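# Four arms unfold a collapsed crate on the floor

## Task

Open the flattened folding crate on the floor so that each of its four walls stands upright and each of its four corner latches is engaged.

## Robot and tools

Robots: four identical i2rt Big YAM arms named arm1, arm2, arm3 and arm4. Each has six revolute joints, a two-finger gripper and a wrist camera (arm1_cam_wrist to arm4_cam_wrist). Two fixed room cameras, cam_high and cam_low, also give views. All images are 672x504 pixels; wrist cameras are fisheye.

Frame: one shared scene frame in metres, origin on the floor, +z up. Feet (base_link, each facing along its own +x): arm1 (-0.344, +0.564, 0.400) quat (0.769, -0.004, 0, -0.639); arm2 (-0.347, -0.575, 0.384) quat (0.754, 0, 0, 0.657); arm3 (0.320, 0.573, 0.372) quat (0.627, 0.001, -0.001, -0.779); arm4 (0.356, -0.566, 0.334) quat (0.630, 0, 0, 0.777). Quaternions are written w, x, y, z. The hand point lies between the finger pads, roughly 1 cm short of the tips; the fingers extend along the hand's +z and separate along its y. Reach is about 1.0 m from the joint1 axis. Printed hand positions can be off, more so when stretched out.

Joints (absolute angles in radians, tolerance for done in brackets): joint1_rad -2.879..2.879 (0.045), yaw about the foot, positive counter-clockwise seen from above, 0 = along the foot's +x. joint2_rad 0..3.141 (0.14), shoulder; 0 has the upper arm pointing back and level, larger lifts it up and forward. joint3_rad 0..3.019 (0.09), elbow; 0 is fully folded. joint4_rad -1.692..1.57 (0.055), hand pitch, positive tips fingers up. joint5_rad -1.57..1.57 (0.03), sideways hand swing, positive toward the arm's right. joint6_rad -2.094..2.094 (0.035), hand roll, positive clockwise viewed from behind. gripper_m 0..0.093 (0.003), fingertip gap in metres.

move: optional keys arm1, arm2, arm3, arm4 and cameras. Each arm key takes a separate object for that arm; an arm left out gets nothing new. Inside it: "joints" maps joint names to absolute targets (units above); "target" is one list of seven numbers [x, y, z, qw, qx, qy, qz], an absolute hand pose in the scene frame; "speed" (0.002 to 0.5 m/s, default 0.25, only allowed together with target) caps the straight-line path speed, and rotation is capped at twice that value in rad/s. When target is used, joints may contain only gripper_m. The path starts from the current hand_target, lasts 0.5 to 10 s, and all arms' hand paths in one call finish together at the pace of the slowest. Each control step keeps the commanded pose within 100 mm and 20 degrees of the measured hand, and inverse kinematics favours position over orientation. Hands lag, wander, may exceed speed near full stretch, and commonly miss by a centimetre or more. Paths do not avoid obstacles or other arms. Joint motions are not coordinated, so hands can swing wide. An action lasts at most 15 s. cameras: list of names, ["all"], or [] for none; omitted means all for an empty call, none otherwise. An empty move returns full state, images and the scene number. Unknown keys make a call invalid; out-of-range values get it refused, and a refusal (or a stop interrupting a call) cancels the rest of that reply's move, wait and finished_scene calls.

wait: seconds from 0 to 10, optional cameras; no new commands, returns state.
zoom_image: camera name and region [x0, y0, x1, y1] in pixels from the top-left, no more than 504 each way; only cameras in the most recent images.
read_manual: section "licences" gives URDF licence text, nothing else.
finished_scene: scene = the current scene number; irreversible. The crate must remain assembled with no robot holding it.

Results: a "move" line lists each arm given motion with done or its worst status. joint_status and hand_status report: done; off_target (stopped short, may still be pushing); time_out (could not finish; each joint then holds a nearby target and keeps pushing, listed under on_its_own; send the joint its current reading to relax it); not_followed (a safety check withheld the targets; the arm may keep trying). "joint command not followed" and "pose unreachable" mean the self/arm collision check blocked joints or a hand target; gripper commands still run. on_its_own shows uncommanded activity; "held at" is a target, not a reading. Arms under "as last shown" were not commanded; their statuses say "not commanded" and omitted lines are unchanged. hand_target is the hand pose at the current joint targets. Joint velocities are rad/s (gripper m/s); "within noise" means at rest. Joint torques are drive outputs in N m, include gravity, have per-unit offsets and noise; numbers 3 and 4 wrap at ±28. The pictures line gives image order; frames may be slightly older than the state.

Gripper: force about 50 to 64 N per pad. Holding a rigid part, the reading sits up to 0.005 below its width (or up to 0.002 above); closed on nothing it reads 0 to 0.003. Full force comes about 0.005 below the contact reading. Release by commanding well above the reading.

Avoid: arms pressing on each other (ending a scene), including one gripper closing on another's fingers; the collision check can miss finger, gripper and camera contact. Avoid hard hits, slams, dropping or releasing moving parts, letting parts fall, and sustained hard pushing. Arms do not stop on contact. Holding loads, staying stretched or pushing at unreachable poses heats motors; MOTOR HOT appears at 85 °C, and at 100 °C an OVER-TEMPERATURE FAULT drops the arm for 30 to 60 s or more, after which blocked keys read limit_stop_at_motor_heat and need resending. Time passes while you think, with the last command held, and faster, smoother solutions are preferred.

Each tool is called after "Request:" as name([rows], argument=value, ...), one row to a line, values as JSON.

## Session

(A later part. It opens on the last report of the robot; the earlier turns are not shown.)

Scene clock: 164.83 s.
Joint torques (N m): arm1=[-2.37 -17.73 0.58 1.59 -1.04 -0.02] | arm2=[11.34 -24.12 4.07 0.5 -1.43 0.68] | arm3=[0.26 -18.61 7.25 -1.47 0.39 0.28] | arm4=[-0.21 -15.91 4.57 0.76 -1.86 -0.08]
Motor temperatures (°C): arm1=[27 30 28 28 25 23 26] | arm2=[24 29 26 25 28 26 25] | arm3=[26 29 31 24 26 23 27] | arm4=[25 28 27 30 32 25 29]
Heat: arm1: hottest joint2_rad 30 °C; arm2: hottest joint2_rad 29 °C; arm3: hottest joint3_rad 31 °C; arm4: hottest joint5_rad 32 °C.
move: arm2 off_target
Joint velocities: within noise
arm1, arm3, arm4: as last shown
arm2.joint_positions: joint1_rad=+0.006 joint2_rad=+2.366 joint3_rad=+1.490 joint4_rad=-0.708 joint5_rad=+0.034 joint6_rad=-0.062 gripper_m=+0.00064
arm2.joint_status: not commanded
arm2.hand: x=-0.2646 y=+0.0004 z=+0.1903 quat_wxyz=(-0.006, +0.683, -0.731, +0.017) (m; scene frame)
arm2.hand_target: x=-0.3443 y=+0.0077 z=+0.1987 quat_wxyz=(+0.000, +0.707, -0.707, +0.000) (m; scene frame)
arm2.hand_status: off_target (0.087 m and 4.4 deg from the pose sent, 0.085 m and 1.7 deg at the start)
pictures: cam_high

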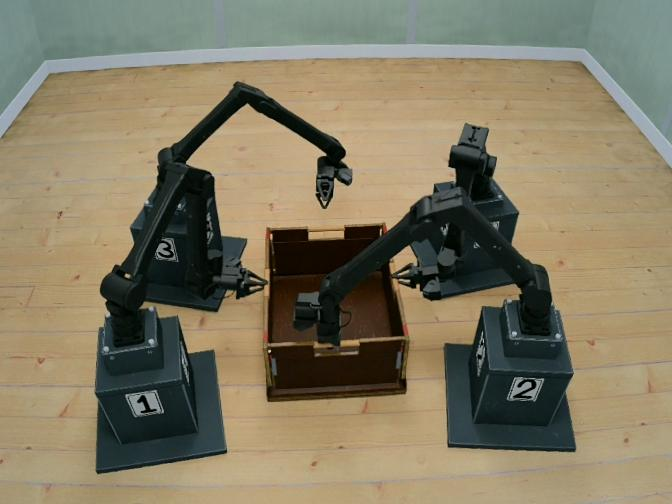

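Request:
move(arm2={"target":[-0.22,0.012,0.22,0,0.7071,-0.7071,0]})

Request:
move(arm2={"target":[-0.24,0.012,0.4,0,0.7071,-0.7071,0],"speed":0.35})

Request:
move(arm2={"target":[-0.39,0.012,0.4,0,0.7071,-0.7071,0],"speed":0.35})

Request:
move(arm2={"target":[-0.39,0.012,0.2,0,0.7071,-0.7071,0],"speed":0.3}, cameras=["cam_high"])

Request:
move(arm2={"target":[-0.31,0.012,0.2,0,0.7071,-0.7071,0],"speed":0.07}, cameras=["cam_high","arm2_cam_wrist"])

Request:
zoom_image(camera="cam_high", region=[250, 310, 430, 420])

Scene clock: 170.03 s.
Joint torques (N m): arm1=[-2.78 -17.85 0.73 1.61 -1.05 -0.01] | arm2=[0.62 -24.47 7.25 -0.09 -0.13 -0.13] | arm3=[0.26 -18.43 7.38 -1.51 0.4 0.28] | arm4=[-0.21 -15.91 4.57 0.77 -1.86 -0.07]
Motor temperatures (°C): arm1=[27 30 28 28 25 23 26] | arm2=[24 29 26 25 28 26 25] | arm3=[26 29 31 24 26 23 27] | arm4=[25 28 27 30 32 25 29]
Heat: arm1: hottest joint2_rad 30 °C; arm2: hottest joint2_rad 29 °C; arm3: hottest joint3_rad 31 °C; arm4: hottest joint5_rad 32 °C.
move: arm2 off_target
Joint velocities: within noise
arm1.joint_positions: joint1_rad=+0.844 joint2_rad=+2.590 joint3_rad=+0.790 joint4_rad=+1.457 joint5_rad=+0.996 joint6_rad=-1.276 gripper_m=+0.01688
arm1.joint_status: not commanded
arm1.hand: x=-0.0333 y=+0.2047 z=+0.2427 quat_wxyz=(-0.001, +0.003, -0.767, +0.642) (m; scene frame)
arm1.hand_target: x=-0.0317 y=+0.1909 z=+0.2421 quat_wxyz=(+0.000, +0.006, -0.768, +0.641) (m; scene frame)
arm1.hand_status: not commanded
arm2.joint_positions: joint1_rad=-0.074 joint2_rad=+2.358 joint3_rad=+1.504 joint4_rad=-0.769 joint5_rad=+0.001 joint6_rad=-0.194 gripper_m=+0.00064
arm2.joint_status: not commanded
arm2.hand: x=-0.2258 y=-0.0120 z=+0.1983 quat_wxyz=(+0.021, +0.701, -0.712, +0.015) (m; scene frame)
arm2.hand_target: x=-0.2264 y=+0.0115 z=+0.2202 quat_wxyz=(+0.002, +0.708, -0.707, +0.000) (m; scene frame)
arm2.hand_status: off_target (0.033 m and 3.1 deg from the pose sent, 0.055 m and 4.4 deg at the start)
arm3: as last shown
arm4.joint_positions: joint1_rad=+0.912 joint2_rad=+2.368 joint3_rad=+0.836 joint4_rad=+1.158 joint5_rad=+1.114 joint6_rad=-1.230 gripper_m=+0.01666
arm4.joint_status: not commanded
arm4.hand: x=-0.0215 y=-0.2092 z=+0.2442 quat_wxyz=(-0.648, +0.762, -0.010, +0.006) (m; scene frame)
arm4.hand_target: x=-0.0322 y=-0.1947 z=+0.2428 quat_wxyz=(-0.643, +0.766, +0.004, -0.002) (m; scene frame)
arm4.hand_status: not commanded
pictures: none

Scene clock: 171.53 s.
Joint torques (N m): arm1=[-2.78 -17.55 0.75 1.58 -1.08 -0.05] | arm2=[0.15 -21.42 8.77 -0.08 -0.06 0.06] | arm3=[0.38 -18.37 7.27 -1.54 0.38 0.3] | arm4=[-0.21 -15.91 4.57 0.77 -1.86 -0.07]
Motor temperatures (°C): arm1=[27 30 28 28 25 23 26] | arm2=[24 29 26 25 28 26 25] | arm3=[26 29 31 24 26 23 27] | arm4=[25 28 27 30 32 25 29]
Heat: arm1: hottest joint2_rad 30 °C; arm2: hottest joint2_rad 29 °C; arm3: hottest joint3_rad 31 °C; arm4: hottest joint5_rad 32 °C.
move: arm2 off_target
Joint velocities: within noise
arm1, arm3, arm4: as last shown
arm2.joint_positions: joint1_rad=-0.049 joint2_rad=+2.055 joint3_rad=+1.550 joint4_rad=-1.093 joint5_rad=+0.001 joint6_rad=-0.194 gripper_m=+0.00064
arm2.joint_status: not commanded
arm2.hand: x=-0.2380 y=+0.0006 z=+0.3860 quat_wxyz=(+0.010, +0.710, -0.704, +0.008) (m; scene frame)
arm2.hand_target: x=-0.2398 y=+0.0137 z=+0.3992 quat_wxyz=(-0.001, +0.710, -0.705, +0.000) (m; scene frame)
arm2.hand_status: off_target (0.018 m and 1.6 deg from the pose sent, 0.204 m and 3.1 deg at the start; pose on its path clipped on 9 of 45 steps)
pictures: none

Scene clock: 173.10 s.
Joint torques (N m): arm1=[-2.84 -17.9 0.69 1.62 -1.05 -0.02] | arm2=[0.09 -23.47 7.66 0.4 0.1 0.07] | arm3=[-0.15 -18.14 7.23 -1.54 0.38 0.28] | arm4=[-0.21 -15.91 4.57 0.77 -1.86 -0.08]
Motor temperatures (°C): arm1=[27 30 28 28 25 23 26] | arm2=[24 29 26 25 28 26 25] | arm3=[26 29 31 24 26 23 27] | arm4=[25 28 27 30 32 25 29]
Heat: arm1: hottest joint2_rad 30 °C; arm2: hottest joint2_rad 29 °C; arm3: hottest joint3_rad 31 °C; arm4: hottest joint5_rad 32 °C.
move: arm2 off_target
Joint velocities: within noise
arm1, arm3, arm4: as last shown
arm2.joint_positions: joint1_rad=+0.204 joint2_rad=+2.053 joint3_rad=+1.522 joint4_rad=-1.093 joint5_rad=+0.002 joint6_rad=+0.071 gripper_m=+0.00064
arm2.joint_status: not commanded
arm2.hand: x=-0.3845 y=-0.0024 z=+0.3778 quat_wxyz=(+0.016, +0.706, -0.708, +0.021) (m; scene frame)
arm2.hand_target: x=-0.3853 y=+0.0113 z=+0.4006 quat_wxyz=(-0.002, +0.703, -0.711, +0.001) (m; scene frame)
arm2.hand_status: off_target (0.027 m and 3.0 deg from the pose sent, 0.153 m and 1.6 deg at the start)
pictures: none

Scene clock: 174.70 s.
Joint torques (N m): arm1=[-2.84 -17.79 0.55 1.57 -1.03 -0.04] | arm2=[0.56 -22.89 6.79 0.64 -0.1 0.01] | arm3=[0.32 -18.43 7.27 -1.37 0.39 0.27] | arm4=[-0.21 -15.97 4.57 0.77 -1.86 -0.07]
Motor temperatures (°C): arm1=[27 30 28 28 25 23 26] | arm2=[24 29 26 25 28 26 25] | arm3=[26 29 31 24 26 23 27] | arm4=[25 28 27 30 32 25 29]
Heat: arm1: hottest joint2_rad 30 °C; arm2: hottest joint2_rad 29 °C; arm3: hottest joint3_rad 31 °C; arm4: hottest joint5_rad 32 °C.
move: arm2 off_target
Joint velocities: within noise
arm1, arm3, arm4: as last shown
arm2.joint_positions: joint1_rad=+0.210 joint2_rad=+2.361 joint3_rad=+1.461 joint4_rad=-0.726 joint5_rad=+0.001 joint6_rad=+0.071 gripper_m=+0.00064
arm2.joint_status: not commanded
arm2.hand: x=-0.3873 y=-0.0143 z=+0.1860 quat_wxyz=(+0.018, +0.708, -0.706, +0.021) (m; scene frame)
arm2.hand_target: x=-0.3935 y=+0.0090 z=+0.2001 quat_wxyz=(+0.001, +0.709, -0.705, +0.000) (m; scene frame)
arm2.hand_status: off_target (0.030 m and 3.2 deg from the pose sent, 0.179 m and 3.0 deg at the start)
pictures: cam_high

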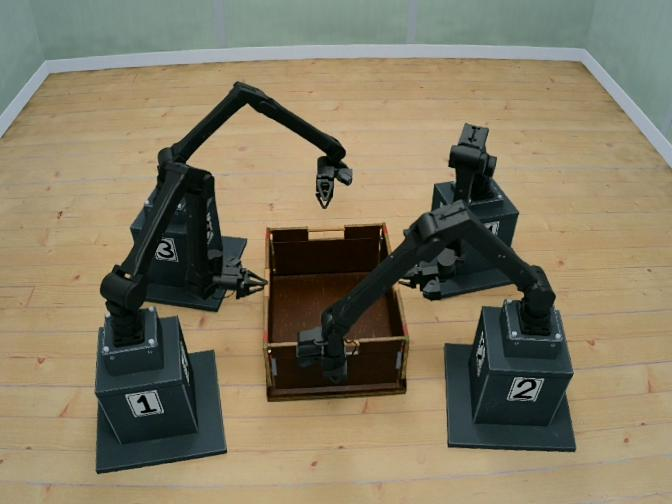

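Scene clock: 176.57 s.
Joint torques (N m): arm1=[-2.49 -17.38 0.54 1.51 -1.04 -0.05] | arm2=[-5.83 -23.18 6.91 0.59 0.42 -0.09] | arm3=[0.44 -18.43 7.35 -1.57 0.38 0.28] | arm4=[-0.21 -15.91 4.57 0.76 -1.86 -0.08]
Motor temperatures (°C): arm1=[27 30 28 28 25 23 26] | arm2=[24 30 26 25 28 26 25] | arm3=[26 29 31 24 26 23 27] | arm4=[25 28 27 30 32 25 29]
Heat: arm1: hottest joint2_rad 30 °C; arm2: hottest joint2_rad 30 °C; arm3: hottest joint3_rad 31 °C; arm4: hottest joint5_rad 32 °C.
move: arm2 off_target
Joint velocities: within noise
arm1, arm4: as last shown
arm2.joint_positions: joint1_rad=+0.141 joint2_rad=+2.361 joint3_rad=+1.461 joint4_rad=-0.726 joint5_rad=-0.019 joint6_rad=-0.061 gripper_m=+0.00064
arm2.joint_status: not commanded
arm2.hand: x=-0.3520 y=-0.0128 z=+0.1861 quat_wxyz=(+0.026, +0.729, -0.684, +0.012) (m; scene frame)
arm2.hand_target: x=-0.3127 y=+0.0100 z=+0.2004 quat_wxyz=(+0.003, +0.710, -0.705, -0.003) (m; scene frame)
arm2.hand_status: off_target (0.051 m and 5.0 deg from the pose sent, 0.083 m and 3.2 deg at the start)
arm3.joint_positions: joint1_rad=+0.526 joint2_rad=+2.472 joint3_rad=+1.750 joint4_rad=-1.505 joint5_rad=+1.085 joint6_rad=+0.714 gripper_m=+0.05490
arm3.joint_status: not commanded
arm3.hand: x=+0.3426 y=+0.0000 z=+0.3084 quat_wxyz=(+0.397, -0.586, -0.586, +0.395) (m; scene frame)
arm3.hand_target: x=+0.3483 y=-0.0051 z=+0.3000 quat_wxyz=(+0.396, -0.587, -0.586, +0.395) (m; scene frame)
arm3.hand_status: not commanded
pictures: arm2_cam_wrist, cam_high

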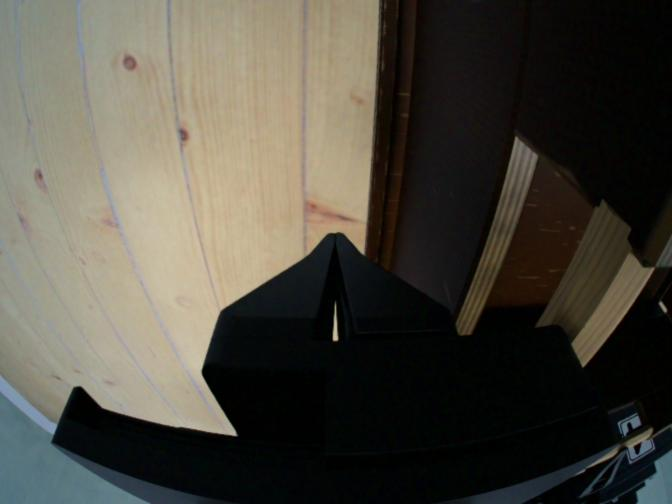

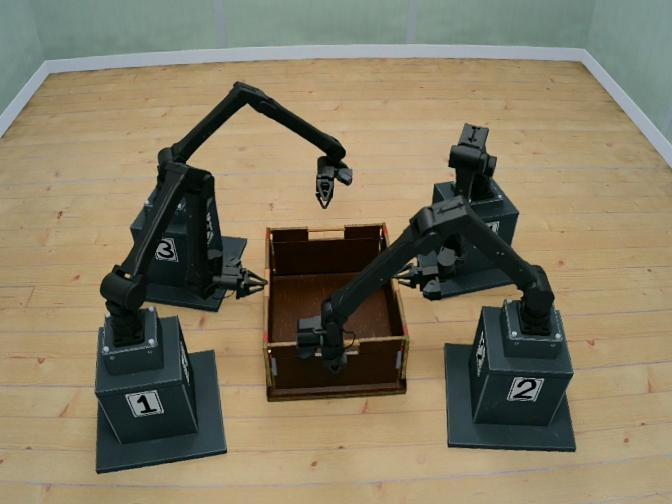

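Scaled by 2.800 from the camera's 672x504 image, which has a finer 960x720 frame.

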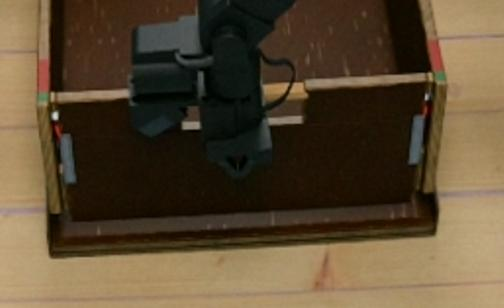

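Request:
move(arm2={"target":[-0.42,0.0,0.22,0,0.7071,-0.7071,0]}, arm1={"joints":{"gripper_m":0.05}}, arm4={"joints":{"gripper_m":0.05}})

Request:
move(arm1={"target":[-0.033,0.29,0.28,0,0,0.766,-0.643],"speed":0.15}, arm4={"target":[-0.022,-0.29,0.28,-0.643,0.766,0,0],"speed":0.15}, cameras=["cam_high","cam_low"])

Request:
zoom_image(camera="cam_high", region=[240, 210, 440, 410])

Scene clock: 179.63 s.
Joint torques (N m): arm1=[-0.79 -17.85 -0.51 1.77 0.22 0] | arm2=[-0.97 -24.64 5.3 0.05 0.12 0.06] | arm3=[-0.15 -17.85 7.39 -1.5 0.42 0.29] | arm4=[1.49 -16.26 3.07 1.01 0 -0.01]
Motor temperatures (°C): arm1=[27 30 28 28 25 23 26] | arm2=[24 30 26 25 28 26 25] | arm3=[26 29 31 24 26 23 27] | arm4=[25 28 27 30 32 25 29]
Heat: arm1: hottest joint2_rad 30 °C; arm2: hottest joint2_rad 30 °C; arm3: hottest joint3_rad 31 °C; arm4: hottest joint5_rad 32 °C.
move: arm1 done; arm2 off_target; arm4 done
Joint velocities: within noise
arm1.joint_positions: joint1_rad=+0.818 joint2_rad=+2.590 joint3_rad=+0.821 joint4_rad=+1.456 joint5_rad=+0.958 joint6_rad=-1.284 gripper_m=+0.04997
arm1.joint_status: all done
arm1.hand: x=-0.0253 y=+0.1900 z=+0.2432 quat_wxyz=(-0.014, +0.000, -0.765, +0.643) (m; scene frame)
arm1.hand_target: x=-0.0268 y=+0.1876 z=+0.2427 quat_wxyz=(-0.006, +0.005, -0.766, +0.642) (m; scene frame)
arm1.hand_status: not commanded
arm2.joint_positions: joint1_rad=+0.257 joint2_rad=+2.331 joint3_rad=+1.452 joint4_rad=-0.725 joint5_rad=+0.002 joint6_rad=+0.120 gripper_m=+0.00064
arm2.joint_status: not commanded
arm2.hand: x=-0.4143 y=-0.0116 z=+0.2005 quat_wxyz=(+0.009, +0.707, -0.707, +0.014) (m; scene frame)
arm2.hand_target: x=-0.4130 y=+0.0008 z=+0.2199 quat_wxyz=(-0.002, +0.703, -0.711, +0.001) (m; scene frame)
arm2.hand_status: off_target (0.023 m and 1.9 deg from the pose sent, 0.077 m and 5.0 deg at the start)
arm3: as last shown
arm4.joint_positions: joint1_rad=+0.881 joint2_rad=+2.368 joint3_rad=+0.859 joint4_rad=+1.154 joint5_rad=+1.051 joint6_rad=-1.234 gripper_m=+0.04995
arm4.joint_status: all done
arm4.hand: x=-0.0294 y=-0.1936 z=+0.2439 quat_wxyz=(-0.643, +0.766, -0.006, -0.011) (m; scene frame)
arm4.hand_target: x=-0.0310 y=-0.1910 z=+0.2424 quat_wxyz=(-0.642, +0.767, +0.003, -0.003) (m; scene frame)
arm4.hand_status: not commanded
pictures: none

Scene clock: 181.60 s.
Joint torques (N m): arm1=[0.62 -16.91 -2.11 1.57 0.54 0.33] | arm2=[-0.44 -24.7 5.31 0.03 0.12 0.07] | arm3=[0.03 -17.96 7.32 -1.47 0.39 0.27] | arm4=[1.85 -15.21 1.77 0.84 0.3 0.41]
Motor temperatures (°C): arm1=[27 30 28 28 25 23 26] | arm2=[24 30 26 25 28 26 25] | arm3=[26 29 31 24 26 23 27] | arm4=[25 28 27 30 31 25 29]
Heat: arm1: hottest joint2_rad 30 °C; arm2: hottest joint2_rad 30 °C; arm3: hottest joint3_rad 31 °C; arm4: hottest joint5_rad 31 °C.
move: arm1 done; arm4 done
Joint velocities: within noise
arm1.joint_positions: joint1_rad=+1.064 joint2_rad=+2.464 joint3_rad=+0.644 joint4_rad=+1.301 joint5_rad=+1.205 joint6_rad=-1.086 gripper_m=+0.04997
arm1.joint_status: not commanded
arm1.hand: x=-0.0325 y=+0.2874 z=+0.2768 quat_wxyz=(+0.004, +0.003, -0.765, +0.643) (m; scene frame)
arm1.hand_target: x=-0.0330 y=+0.2906 z=+0.2802 quat_wxyz=(+0.000, +0.002, -0.766, +0.643) (m; scene frame)
arm1.hand_status: done (0.004 m and 0.6 deg from the pose sent, 0.107 m and 1.6 deg at the start)
arm2.joint_positions: joint1_rad=+0.261 joint2_rad=+2.331 joint3_rad=+1.452 joint4_rad=-0.725 joint5_rad=+0.002 joint6_rad=+0.120 gripper_m=+0.00064
arm2.joint_status: not commanded
arm2.hand: x=-0.4160 y=-0.0118 z=+0.2005 quat_wxyz=(+0.009, +0.708, -0.706, +0.014) (m; scene frame)
arm2.hand_target: x=-0.4147 y=+0.0006 z=+0.2199 quat_wxyz=(-0.002, +0.704, -0.710, +0.001) (m; scene frame)
arm2.hand_status: not commanded
arm3: as last shown
arm4.joint_positions: joint1_rad=+1.088 joint2_rad=+2.206 joint3_rad=+0.714 joint4_rad=+0.930 joint5_rad=+1.249 joint6_rad=-1.045 gripper_m=+0.04995
arm4.joint_status: not commanded
arm4.hand: x=-0.0231 y=-0.2873 z=+0.2796 quat_wxyz=(-0.645, +0.764, +0.005, +0.004) (m; scene frame)
arm4.hand_target: x=-0.0219 y=-0.2895 z=+0.2808 quat_wxyz=(-0.644, +0.765, +0.001, +0.001) (m; scene frame)
arm4.hand_status: done (0.003 m and 0.8 deg from the pose sent, 0.103 m and 1.5 deg at the start)
pictures: cam_high, cam_low

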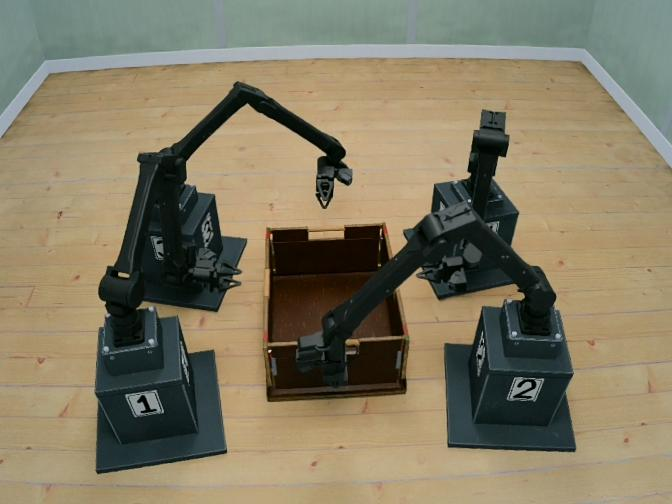

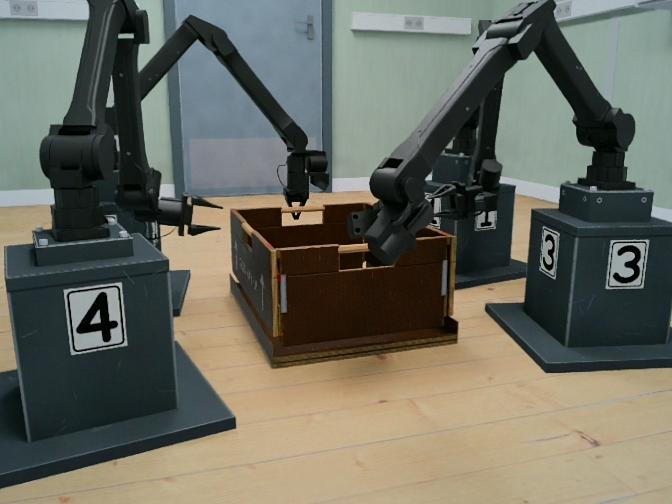

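Scaled by 2.520 from the camera's 672x504 image, which has a finer 960x720 frame.

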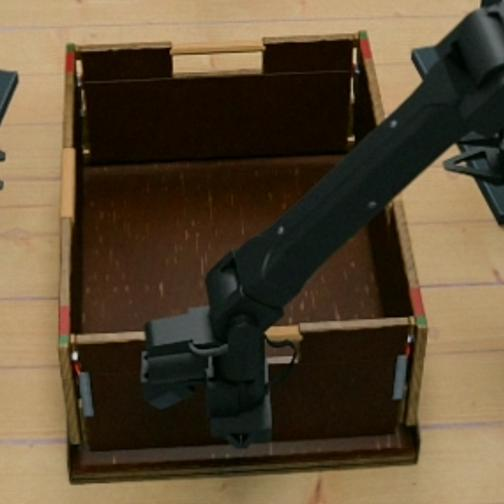

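All at green, standing freely.

Request:
finished_scene(scene=1)

The scene is finished: the task was done.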